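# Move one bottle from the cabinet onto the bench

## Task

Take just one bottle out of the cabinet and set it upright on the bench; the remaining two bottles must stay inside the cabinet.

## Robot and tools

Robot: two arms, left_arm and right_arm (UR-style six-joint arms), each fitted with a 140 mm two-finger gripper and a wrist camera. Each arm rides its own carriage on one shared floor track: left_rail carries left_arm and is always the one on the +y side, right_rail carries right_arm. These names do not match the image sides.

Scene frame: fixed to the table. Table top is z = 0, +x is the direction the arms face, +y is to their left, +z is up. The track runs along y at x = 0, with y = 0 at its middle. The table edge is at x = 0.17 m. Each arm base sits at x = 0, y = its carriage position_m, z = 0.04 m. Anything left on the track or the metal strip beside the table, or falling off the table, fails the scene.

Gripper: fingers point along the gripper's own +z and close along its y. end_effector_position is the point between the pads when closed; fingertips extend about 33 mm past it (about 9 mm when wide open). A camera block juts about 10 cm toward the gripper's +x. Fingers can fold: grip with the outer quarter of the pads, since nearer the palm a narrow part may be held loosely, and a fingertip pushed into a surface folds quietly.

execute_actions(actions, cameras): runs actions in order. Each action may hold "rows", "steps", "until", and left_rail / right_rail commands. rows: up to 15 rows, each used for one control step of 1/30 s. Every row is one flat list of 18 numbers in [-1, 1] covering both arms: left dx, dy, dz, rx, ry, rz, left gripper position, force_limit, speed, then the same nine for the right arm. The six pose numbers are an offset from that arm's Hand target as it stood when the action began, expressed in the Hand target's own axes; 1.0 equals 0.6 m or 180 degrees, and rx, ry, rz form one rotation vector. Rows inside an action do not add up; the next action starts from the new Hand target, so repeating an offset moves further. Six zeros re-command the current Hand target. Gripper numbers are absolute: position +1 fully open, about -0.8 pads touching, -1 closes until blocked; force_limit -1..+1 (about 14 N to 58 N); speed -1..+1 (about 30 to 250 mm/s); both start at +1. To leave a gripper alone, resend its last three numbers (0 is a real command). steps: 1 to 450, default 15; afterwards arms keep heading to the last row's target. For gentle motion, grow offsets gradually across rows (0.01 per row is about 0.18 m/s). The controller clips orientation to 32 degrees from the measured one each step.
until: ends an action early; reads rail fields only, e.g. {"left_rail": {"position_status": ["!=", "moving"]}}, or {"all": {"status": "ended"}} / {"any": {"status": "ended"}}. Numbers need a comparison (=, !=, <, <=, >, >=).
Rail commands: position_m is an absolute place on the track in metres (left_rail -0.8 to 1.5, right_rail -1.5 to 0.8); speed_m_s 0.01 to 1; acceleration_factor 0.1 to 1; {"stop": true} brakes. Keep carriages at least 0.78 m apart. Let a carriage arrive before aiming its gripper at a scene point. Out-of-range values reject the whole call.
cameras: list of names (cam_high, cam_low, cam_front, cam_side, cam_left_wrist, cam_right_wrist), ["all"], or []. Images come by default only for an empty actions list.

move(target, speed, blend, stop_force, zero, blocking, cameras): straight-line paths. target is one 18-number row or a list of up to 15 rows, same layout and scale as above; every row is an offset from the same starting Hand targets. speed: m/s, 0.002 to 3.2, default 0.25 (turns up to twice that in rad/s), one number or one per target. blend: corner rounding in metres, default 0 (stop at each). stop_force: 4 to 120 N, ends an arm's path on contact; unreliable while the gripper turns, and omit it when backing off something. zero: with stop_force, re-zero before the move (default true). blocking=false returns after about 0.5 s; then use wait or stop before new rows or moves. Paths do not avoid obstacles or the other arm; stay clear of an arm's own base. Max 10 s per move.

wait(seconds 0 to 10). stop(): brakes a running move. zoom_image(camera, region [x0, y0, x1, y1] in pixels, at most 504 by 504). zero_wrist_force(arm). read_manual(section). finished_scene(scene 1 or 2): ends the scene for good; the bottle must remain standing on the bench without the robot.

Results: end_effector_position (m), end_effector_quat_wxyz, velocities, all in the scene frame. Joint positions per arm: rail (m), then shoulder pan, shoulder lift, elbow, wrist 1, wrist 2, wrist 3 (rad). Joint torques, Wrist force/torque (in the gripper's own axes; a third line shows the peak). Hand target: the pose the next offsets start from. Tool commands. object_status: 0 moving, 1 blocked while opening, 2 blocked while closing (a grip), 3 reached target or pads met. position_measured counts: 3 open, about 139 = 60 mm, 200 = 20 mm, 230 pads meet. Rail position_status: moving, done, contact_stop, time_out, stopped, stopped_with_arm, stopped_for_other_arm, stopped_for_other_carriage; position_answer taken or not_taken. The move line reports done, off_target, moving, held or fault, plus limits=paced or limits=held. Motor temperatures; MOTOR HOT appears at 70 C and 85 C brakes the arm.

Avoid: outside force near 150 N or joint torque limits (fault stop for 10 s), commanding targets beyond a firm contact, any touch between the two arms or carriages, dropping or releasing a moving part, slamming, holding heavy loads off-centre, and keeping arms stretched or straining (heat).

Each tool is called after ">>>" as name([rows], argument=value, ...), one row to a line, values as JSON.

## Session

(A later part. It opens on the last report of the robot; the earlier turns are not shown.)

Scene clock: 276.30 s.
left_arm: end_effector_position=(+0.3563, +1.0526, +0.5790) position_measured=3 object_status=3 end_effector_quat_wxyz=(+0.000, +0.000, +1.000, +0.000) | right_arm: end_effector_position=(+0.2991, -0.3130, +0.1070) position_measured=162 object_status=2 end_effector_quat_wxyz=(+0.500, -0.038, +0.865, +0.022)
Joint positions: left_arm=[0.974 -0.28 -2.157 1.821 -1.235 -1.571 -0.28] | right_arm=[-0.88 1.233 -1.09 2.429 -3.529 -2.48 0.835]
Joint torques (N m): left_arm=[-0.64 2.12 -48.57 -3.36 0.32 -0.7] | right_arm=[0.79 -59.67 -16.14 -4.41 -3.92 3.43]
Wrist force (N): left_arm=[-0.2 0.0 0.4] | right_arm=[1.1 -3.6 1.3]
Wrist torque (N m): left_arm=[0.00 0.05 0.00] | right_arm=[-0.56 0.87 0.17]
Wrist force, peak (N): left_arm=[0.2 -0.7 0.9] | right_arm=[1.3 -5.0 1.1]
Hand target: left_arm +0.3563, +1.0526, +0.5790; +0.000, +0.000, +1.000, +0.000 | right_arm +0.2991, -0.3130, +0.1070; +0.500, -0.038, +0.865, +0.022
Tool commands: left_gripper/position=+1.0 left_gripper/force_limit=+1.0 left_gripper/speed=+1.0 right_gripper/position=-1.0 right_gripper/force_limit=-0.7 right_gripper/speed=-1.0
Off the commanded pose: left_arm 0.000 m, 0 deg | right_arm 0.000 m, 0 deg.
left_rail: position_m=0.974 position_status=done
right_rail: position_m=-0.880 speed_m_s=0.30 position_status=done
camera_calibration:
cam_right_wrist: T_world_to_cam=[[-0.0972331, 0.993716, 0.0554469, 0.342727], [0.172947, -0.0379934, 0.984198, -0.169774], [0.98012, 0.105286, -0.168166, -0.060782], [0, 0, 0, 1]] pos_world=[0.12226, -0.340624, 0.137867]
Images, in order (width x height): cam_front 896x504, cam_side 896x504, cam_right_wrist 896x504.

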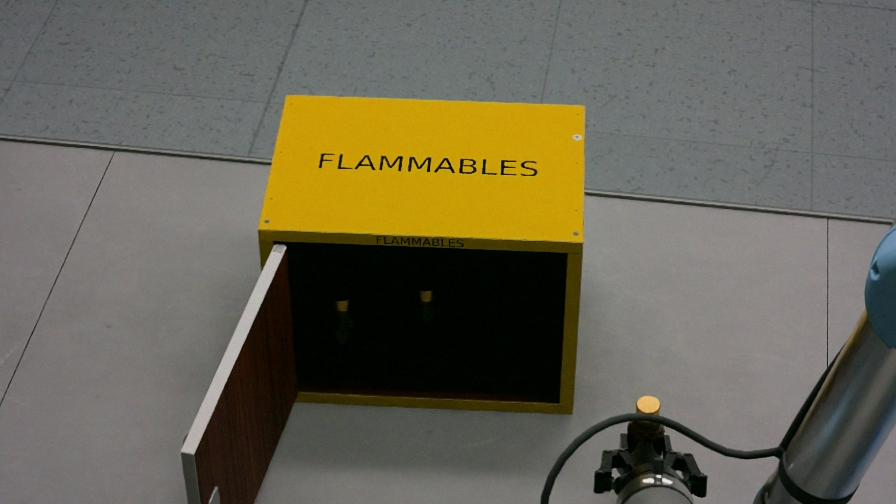

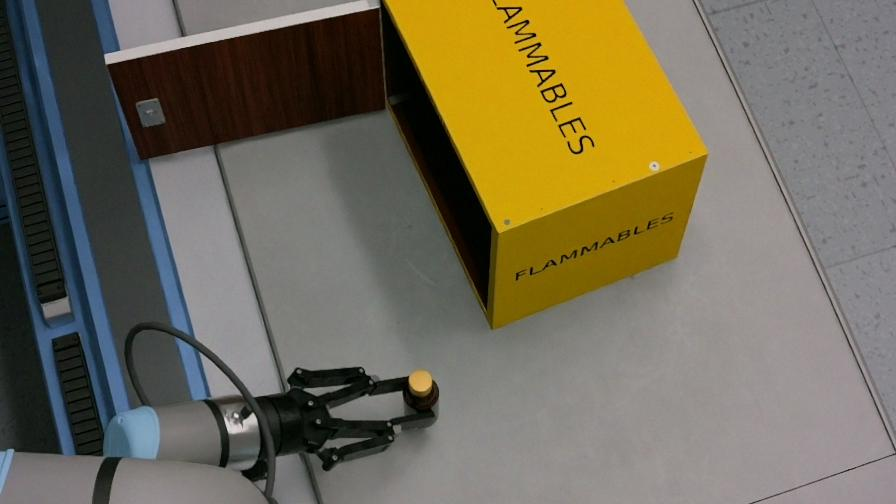

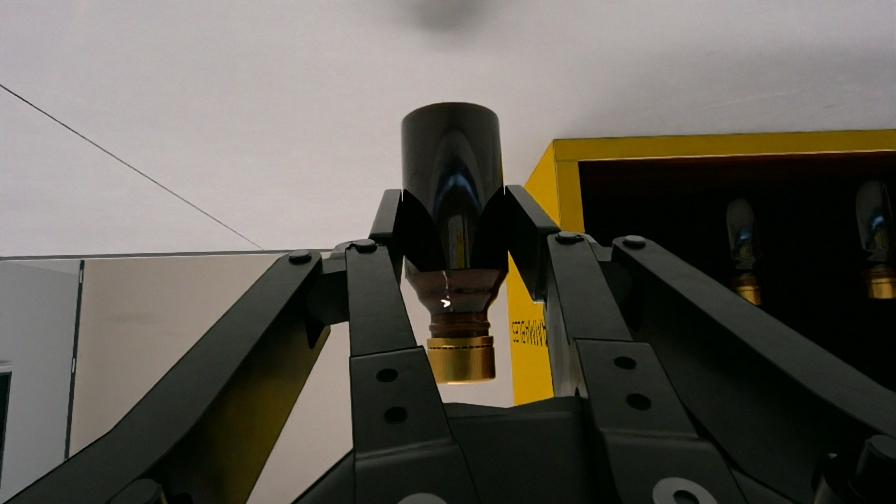

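>>> move(target=[0,0,0,0,0,0,1,1,1,0.06062,0,0.035,0,0,0,-1,-0.7,-1], speed=0.1)

>>> move(target=[0,0,0,0,0,0,1,1,1,0.02021,0,0.01167,0,0,0,-1,-0.7,-1], speed=0.008, stop_force=4)

>>> execute_actions([
  {"rows": [[0,0,0,0,0,0,1,1,1,0,0,0,0,0,0,0.05,-0.7,-1]], "steps": 40},
], cameras=["cam_right_wrist"])

Scene clock: 288.30 s.
left_arm: end_effector_position=(+0.3563, +1.0526, +0.5790) position_measured=3 object_status=3 end_effector_quat_wxyz=(+0.000, +0.000, +1.000, +0.000) | right_arm: end_effector_position=(+0.2991, -0.3130, +0.0651) position_measured=162 object_status=2 end_effector_quat_wxyz=(+0.499, -0.038, +0.865, +0.022)
Joint positions: left_arm=[0.974 -0.28 -2.157 1.821 -1.235 -1.571 -0.28] | right_arm=[-0.88 1.233 -0.988 2.422 -3.625 -2.48 0.835]
Joint torques (N m): left_arm=[-2.51 5.29 -48.86 -3.4 0.4 -0.89] | right_arm=[0.03 -45.73 -25.32 -8.09 -3.42 -2.74]
Wrist force (N): left_arm=[-0.1 -0.7 0.2] | right_arm=[1.4 -3.0 1.2]
Wrist torque (N m): left_arm=[-0.14 0.02 0.00] | right_arm=[-0.43 0.81 0.40]
Wrist force, peak (N): left_arm=[0.2 -1.0 0.8] | right_arm=[1.4 -4.1 1.3]
Hand target: left_arm +0.3563, +1.0526, +0.5790; +0.000, +0.000, +1.000, +0.000 | right_arm +0.2991, -0.3130, +0.0650; +0.500, -0.038, +0.865, +0.022
Off the commanded pose: left_arm 0.000 m, 0 deg | right_arm 0.000 m, 0 deg.
left_rail: position_m=0.974 position_status=done
right_rail: position_m=-0.880 speed_m_s=0.30 position_status=done
move: done

Scene clock: 290.53 s.
left_arm: end_effector_position=(+0.3563, +1.0526, +0.5790) position_measured=3 object_status=3 end_effector_quat_wxyz=(+0.000, +0.000, +1.000, +0.000) | right_arm: end_effector_position=(+0.2991, -0.3130, +0.0591) position_measured=162 object_status=2 end_effector_quat_wxyz=(+0.500, -0.038, +0.865, +0.022)
Joint positions: left_arm=[0.974 -0.28 -2.157 1.821 -1.235 -1.571 -0.28] | right_arm=[-0.88 1.233 -0.973 2.421 -3.639 -2.48 0.835]
Joint torques (N m): left_arm=[-0.62 5.3 -49.9 -3.28 0.36 -0.88] | right_arm=[-7.38 -70.27 1.52 -3.57 -1.07 -1.56]
Wrist force (N): left_arm=[0.0 -0.6 0.6] | right_arm=[0.4 -2.1 0.6]
Wrist torque (N m): left_arm=[-0.14 0.00 -0.01] | right_arm=[-0.28 0.67 0.38]
Wrist force, peak (N): left_arm=[-0.1 0.0 1.1] | right_arm=[-8.7 -3.5 -4.6]
Hand target: left_arm +0.3563, +1.0526, +0.5790; +0.000, +0.000, +1.000, +0.000 | right_arm +0.2991, -0.3130, +0.0591; +0.500, -0.038, +0.865, +0.022 (not the last commanded pose)
Off the commanded pose: left_arm 0.000 m, 0 deg | right_arm 0.008 m, 0 deg.
left_rail: position_m=0.974 position_status=done
right_rail: position_m=-0.880 speed_m_s=0.30 position_status=done
move: contact (right_arm)

Scene clock: 292.07 s.
left_arm: end_effector_position=(+0.3563, +1.0526, +0.5790) position_measured=3 object_status=3 end_effector_quat_wxyz=(+0.000, +0.000, +1.000, +0.000) | right_arm: end_effector_position=(+0.2991, -0.3130, +0.0591) position_measured=123 object_status=3 end_effector_quat_wxyz=(+0.500, -0.038, +0.865, +0.022)
Joint positions: left_arm=[0.974 -0.28 -2.157 1.821 -1.235 -1.571 -0.28] | right_arm=[-0.88 1.233 -0.973 2.421 -3.639 -2.48 0.835]
Joint torques (N m): left_arm=[-0.72 6.63 -48.69 -3.23 0.57 -1.09] | right_arm=[-8.33 -68.31 -1.69 -4.78 -3.48 -1.77]
Wrist force (N): left_arm=[0.1 -0.4 0.5] | right_arm=[0.1 -2.7 -0.1]
Wrist torque (N m): left_arm=[-0.08 -0.02 -0.01] | right_arm=[-0.36 0.54 0.40]
Wrist force, peak (N): left_arm=[-0.3 -0.8 0.8] | right_arm=[-0.6 -2.7 -0.1]
Hand target: left_arm +0.3563, +1.0526, +0.5790; +0.000, +0.000, +1.000, +0.000 | right_arm +0.2991, -0.3130, +0.0591; +0.500, -0.038, +0.865, +0.022
Off the commanded pose: left_arm 0.000 m, 0 deg | right_arm 0.000 m, 0 deg.
left_rail: position_m=0.974 position_status=done
right_rail: position_m=-0.880 speed_m_s=0.30 position_status=done
camera_calibration:
cam_right_wrist: T_world_to_cam=[[-0.0972277, 0.993717, 0.0554444, 0.345382], [0.173043, -0.0379815, 0.984182, -0.122638], [0.980103, 0.105284, -0.168263, -0.0688267], [0, 0, 0, 1]] pos_world=[0.12226, -0.340624, 0.0899672]
Images, in order (width x height): cam_right_wrist 896x504.

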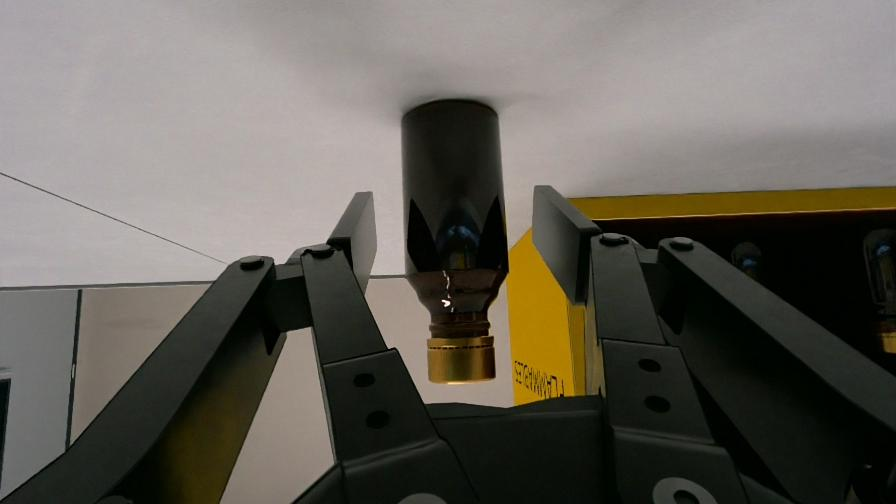

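>>> execute_actions([
  {"left_rail": {"position_m": 0.65, "speed_m_s": 0.6, "acceleration_factor": 0.6}, "steps": 150, "until": {"left_rail": {"position_status": ["!=", "moving"]}}},
])

>>> move(target=[0.2015,-0.7838,0.59,0,0,0.5278,-1,-1,0,0.1,0,-0.1732,0,0,0,0.05,-0.7,-1], speed=0.35, cameras=["cam_front","cam_side"])

Scene clock: 314.13 s.
left_arm: end_effector_position=(+0.3563, +0.7286, +0.5790) position_measured=3 object_status=3 end_effector_quat_wxyz=(+0.000, +0.000, +1.000, +0.000) | right_arm: end_effector_position=(+0.2991, -0.3130, +0.0591) position_measured=123 object_status=3 end_effector_quat_wxyz=(+0.500, -0.038, +0.865, +0.022)
Joint positions: left_arm=[0.65 -0.28 -2.157 1.821 -1.235 -1.571 -0.281] | right_arm=[-0.88 1.233 -0.973 2.421 -3.639 -2.48 0.835]
Joint torques (N m): left_arm=[-0.98 4.96 -50.03 -3.44 0.49 -1.08] | right_arm=[-7.11 -55.51 -14.8 -6.55 -3.75 -1.77]
Wrist force (N): left_arm=[-0.4 -0.7 0.2] | right_arm=[-0.1 -2.3 0.0]
Wrist torque (N m): left_arm=[-0.16 0.09 0.00] | right_arm=[-0.28 0.59 0.40]
Wrist force, peak (N): left_arm=[-0.1 -2.3 0.6] | right_arm=[-0.3 -3.0 -0.2]
Hand target: left_arm +0.3563, +0.7286, +0.5790; +0.000, +0.000, +1.000, +0.000 | right_arm +0.2991, -0.3130, +0.0591; +0.500, -0.038, +0.865, +0.022
Tool commands: left_gripper/position=+1.0 left_gripper/force_limit=+1.0 left_gripper/speed=+1.0 right_gripper/position=+0.05 right_gripper/force_limit=-0.7 right_gripper/speed=-1.0
Off the commanded pose: left_arm 0.000 m, 0 deg | right_arm 0.000 m, 0 deg.
left_rail: position_m=0.650 speed_m_s=0.60 position_status=done
right_rail: position_m=-0.880 speed_m_s=0.30 position_status=done

Scene clock: 317.33 s.
left_arm: end_effector_position=(+0.2355, +0.2584, +0.2251) position_measured=233 object_status=3 end_effector_quat_wxyz=(+0.000, +0.737, +0.676, +0.000) | right_arm: end_effector_position=(+0.1796, -0.3235, +0.0591) position_measured=123 object_status=3 end_effector_quat_wxyz=(+0.500, -0.038, +0.865, +0.022)
Joint positions: left_arm=[0.65 -1.421 -1.942 2.349 -1.977 -1.571 0.237] | right_arm=[-0.88 1.456 -1.053 2.452 -3.304 -2.584 1.182]
Joint torques (N m): left_arm=[-13.4 -6.58 -56.01 -6.74 -1.86 2.52] | right_arm=[7.42 -68.51 -26.02 -2.71 -4.83 3.71]
Wrist force (N): left_arm=[0.5 -0.1 0.6] | right_arm=[-0.5 -2.7 -0.1]
Wrist torque (N m): left_arm=[-0.03 -0.11 -0.08] | right_arm=[-0.32 0.72 0.16]
Wrist force, peak (N): left_arm=[-1.3 -0.7 1.4] | right_arm=[-0.7 -3.0 -0.2]
Hand target: left_arm +0.2355, +0.2582, +0.2250; +0.000, +0.737, +0.676, +0.000 | right_arm +0.1795, -0.3235, +0.0591; +0.500, -0.038, +0.865, +0.022
Off the commanded pose: left_arm 0.000 m, 0 deg | right_arm 0.000 m, 0 deg.
left_rail: position_m=0.650 speed_m_s=0.60 position_status=done
right_rail: position_m=-0.880 speed_m_s=0.30 position_status=done
move: done
Images, in order (width x height): cam_front 896x504, cam_side 896x504.

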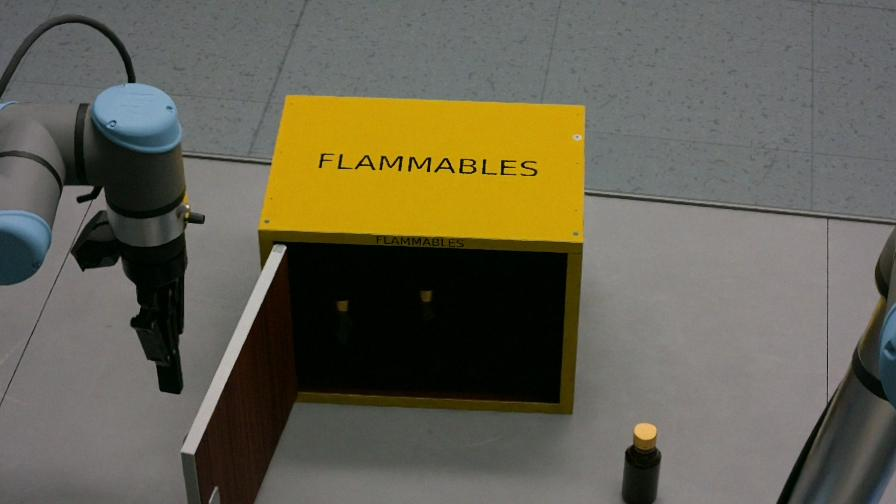

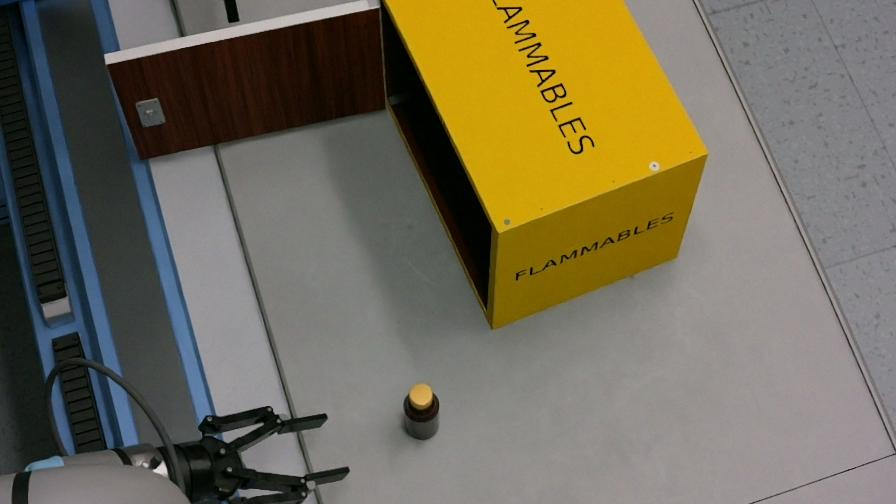

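>>> move([
  [-0.10833,0,0,0,0,0,-1,-1,0,0,0,0,0,0,0,0.05,-0.7,-1],
  [-0.19115,0.00432,0,0,0,-0.08333,-1,-1,0,0,0,0,0,0,0,0.05,-0.7,-1],
  [-0.27002,0.02992,0,0,0,-0.16667,-1,-1,0,0,0,0,0,0,0,0.05,-0.7,-1],
  [-0.33957,0.07507,0,0,0,-0.25,-1,-1,0,0,0,0,0,0,0,0.05,-0.7,-1],
  [-0.39508,0.13668,0,0,0,-0.33333,-1,-1,0,0,0,0,0,0,0,0.05,-0.7,-1],
  [-0.43275,0.21055,0,0,0,-0.41667,-1,-1,0,0,0,0,0,0,0,0.05,-0.7,-1],
  [-0.44662,0.26417,0,0,0,-0.47222,-1,-1,0,0,0,0,0,0,0,0.05,-0.7,-1],
  [-0.45067,0.30273,0,0,0,-0.51111,-1,-1,0,0,0,0,0,0,0,0.05,-0.7,-1],
], speed=[0.12,0.13,0.13,0.13,0.13,0.13,0.1,0.06], blend=0.01)

>>> move(target=[-0.0667,0,0,0,0,0,-1,-1,0,0,0,0,0,0,0,0.05,-0.7,-1], speed=0.025, stop_force=12, cameras=["cam_front","cam_side"])

Scene clock: 344.47 s.
left_arm: end_effector_position=(+0.3927, -0.0269, +0.2250) position_measured=233 object_status=3 end_effector_quat_wxyz=(+0.000, +0.026, +1.000, +0.000) | right_arm: end_effector_position=(+0.1795, -0.3235, +0.0591) position_measured=123 object_status=3 end_effector_quat_wxyz=(+0.500, -0.038, +0.865, +0.022)
Joint positions: left_arm=[0.65 -1.27 -1.355 1.815 -2.031 -1.571 -1.217] | right_arm=[-0.88 1.456 -1.053 2.452 -3.304 -2.584 1.182]
Joint torques (N m): left_arm=[12.12 -58.08 -55.37 -1.34 2.43 -3.11] | right_arm=[7.01 -68.39 -25.58 -2.75 -4.92 3.49]
Wrist force (N): left_arm=[2.0 0.8 0.2] | right_arm=[-0.2 -2.5 0.0]
Wrist torque (N m): left_arm=[-0.06 -0.03 0.19] | right_arm=[-0.27 0.66 0.16]
Wrist force, peak (N): left_arm=[6.5 -0.9 -0.2] | right_arm=[-0.6 -2.8 -0.1]
Hand target: left_arm +0.3928, -0.0269, +0.2250; +0.000, +0.026, +1.000, +0.000 | right_arm +0.1795, -0.3235, +0.0591; +0.500, -0.038, +0.865, +0.022
Off the commanded pose: left_arm 0.000 m, 0 deg | right_arm 0.000 m, 0 deg.
left_rail: position_m=0.650 speed_m_s=0.60 position_status=done
right_rail: position_m=-0.880 speed_m_s=0.30 position_status=done
move: done

Scene clock: 346.90 s.
left_arm: end_effector_position=(+0.4217, -0.0284, +0.2250) position_measured=233 object_status=3 end_effector_quat_wxyz=(+0.000, +0.026, +1.000, +0.000) | right_arm: end_effector_position=(+0.1795, -0.3235, +0.0591) position_measured=123 object_status=3 end_effector_quat_wxyz=(+0.500, -0.038, +0.865, +0.022)
Joint positions: left_arm=[0.65 -1.234 -1.33 1.784 -2.024 -1.571 -1.182] | right_arm=[-0.88 1.456 -1.053 2.452 -3.304 -2.584 1.182]
Joint torques (N m): left_arm=[-10.61 -79.87 -35.93 -7.76 -0.61 -2.51] | right_arm=[6.79 -67.3 -26.01 -2.8 -4.74 3.31]
Wrist force (N): left_arm=[-0.2 -0.5 0.2] | right_arm=[-0.4 -2.5 0.2]
Wrist torque (N m): left_arm=[-0.12 0.05 0.05] | right_arm=[-0.29 0.70 0.16]
Wrist force, peak (N): left_arm=[24.8 3.1 -3.0] | right_arm=[-0.4 -2.8 0.3]
Hand target: left_arm +0.4217, -0.0284, +0.2250; +0.000, +0.026, +1.000, +0.000 (not the last commanded pose) | right_arm +0.1795, -0.3235, +0.0591; +0.500, -0.038, +0.865, +0.022
Off the commanded pose: left_arm 0.011 m, 0 deg | right_arm 0.000 m, 0 deg.
left_rail: position_m=0.650 speed_m_s=0.60 position_status=done
right_rail: position_m=-0.880 speed_m_s=0.30 position_status=done
move: contact (left_arm)
Images, in order (width x height): cam_front 896x504, cam_side 896x504.

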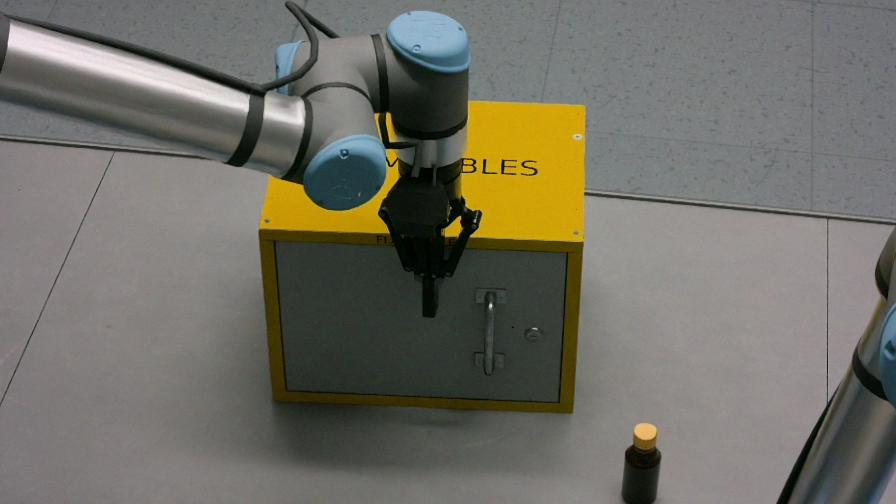

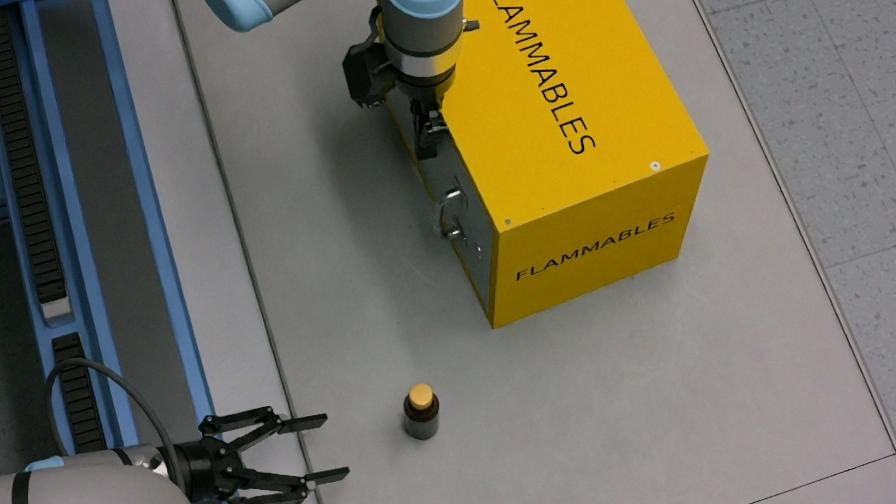

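>>> move(target=[0.13,0,0,0,0,0,-1,-1,0,0,0,0,0,0,0,0.05,-0.7,-1], speed=0.15, cameras=["cam_front"])

>>> zoom_image(camera="cam_front", region=[240, 80, 700, 504])

Scene clock: 353.77 s.
left_arm: end_effector_position=(+0.3441, -0.0244, +0.2250) position_measured=233 object_status=3 end_effector_quat_wxyz=(+0.000, +0.026, +1.000, +0.000) | right_arm: end_effector_position=(+0.1795, -0.3235, +0.0591) position_measured=123 object_status=3 end_effector_quat_wxyz=(+0.500, -0.038, +0.865, +0.022)
Joint positions: left_arm=[0.65 -1.331 -1.395 1.864 -2.04 -1.571 -1.279] | right_arm=[-0.88 1.456 -1.053 2.452 -3.304 -2.584 1.182]
Joint torques (N m): left_arm=[-8.81 -74.58 -36.09 -7.77 2.22 -2.92] | right_arm=[6.21 -67.57 -25.31 -2.79 -4.86 3.28]
Wrist force (N): left_arm=[-0.4 -0.3 0.3] | right_arm=[-0.4 -2.2 0.1]
Wrist torque (N m): left_arm=[-0.06 0.09 0.15] | right_arm=[-0.21 0.70 0.16]
Wrist force, peak (N): left_arm=[-1.6 -0.7 1.0] | right_arm=[-0.4 -2.7 0.2]
Hand target: left_arm +0.3438, -0.0243, +0.2250; +0.000, +0.026, +1.000, +0.000 | right_arm +0.1795, -0.3235, +0.0591; +0.500, -0.038, +0.865, +0.022
Off the commanded pose: left_arm 0.000 m, 0 deg | right_arm 0.000 m, 0 deg.
left_rail: position_m=0.650 speed_m_s=0.60 position_status=done
right_rail: position_m=-0.880 speed_m_s=0.30 position_status=done
move: done
Images, in order (width x height): cam_front 896x504.

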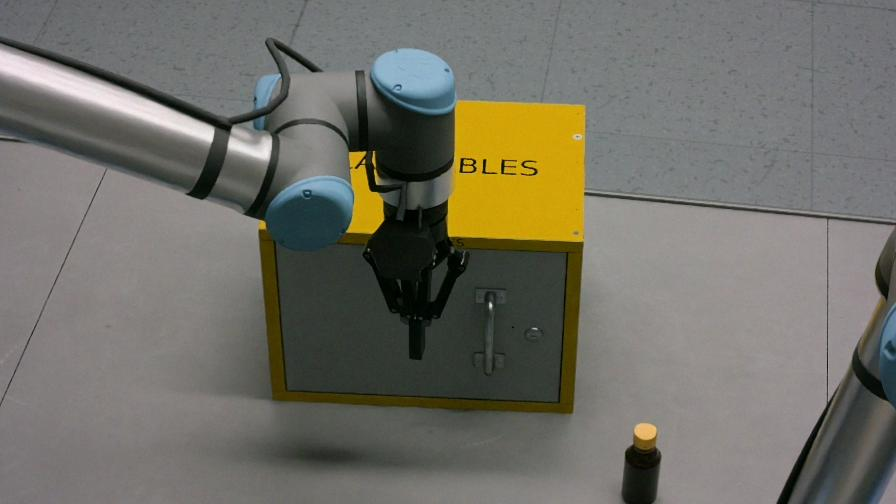

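Scaled by 1.096 from the camera's 896x504 image, which has a finer 1280x720 frame.

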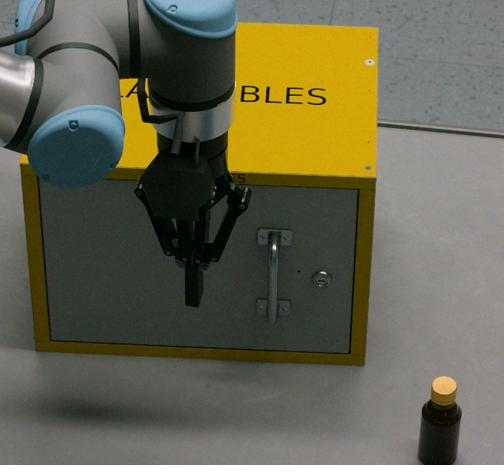

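>>> finished_scene(scene=2)

The scene is finished: the task was done.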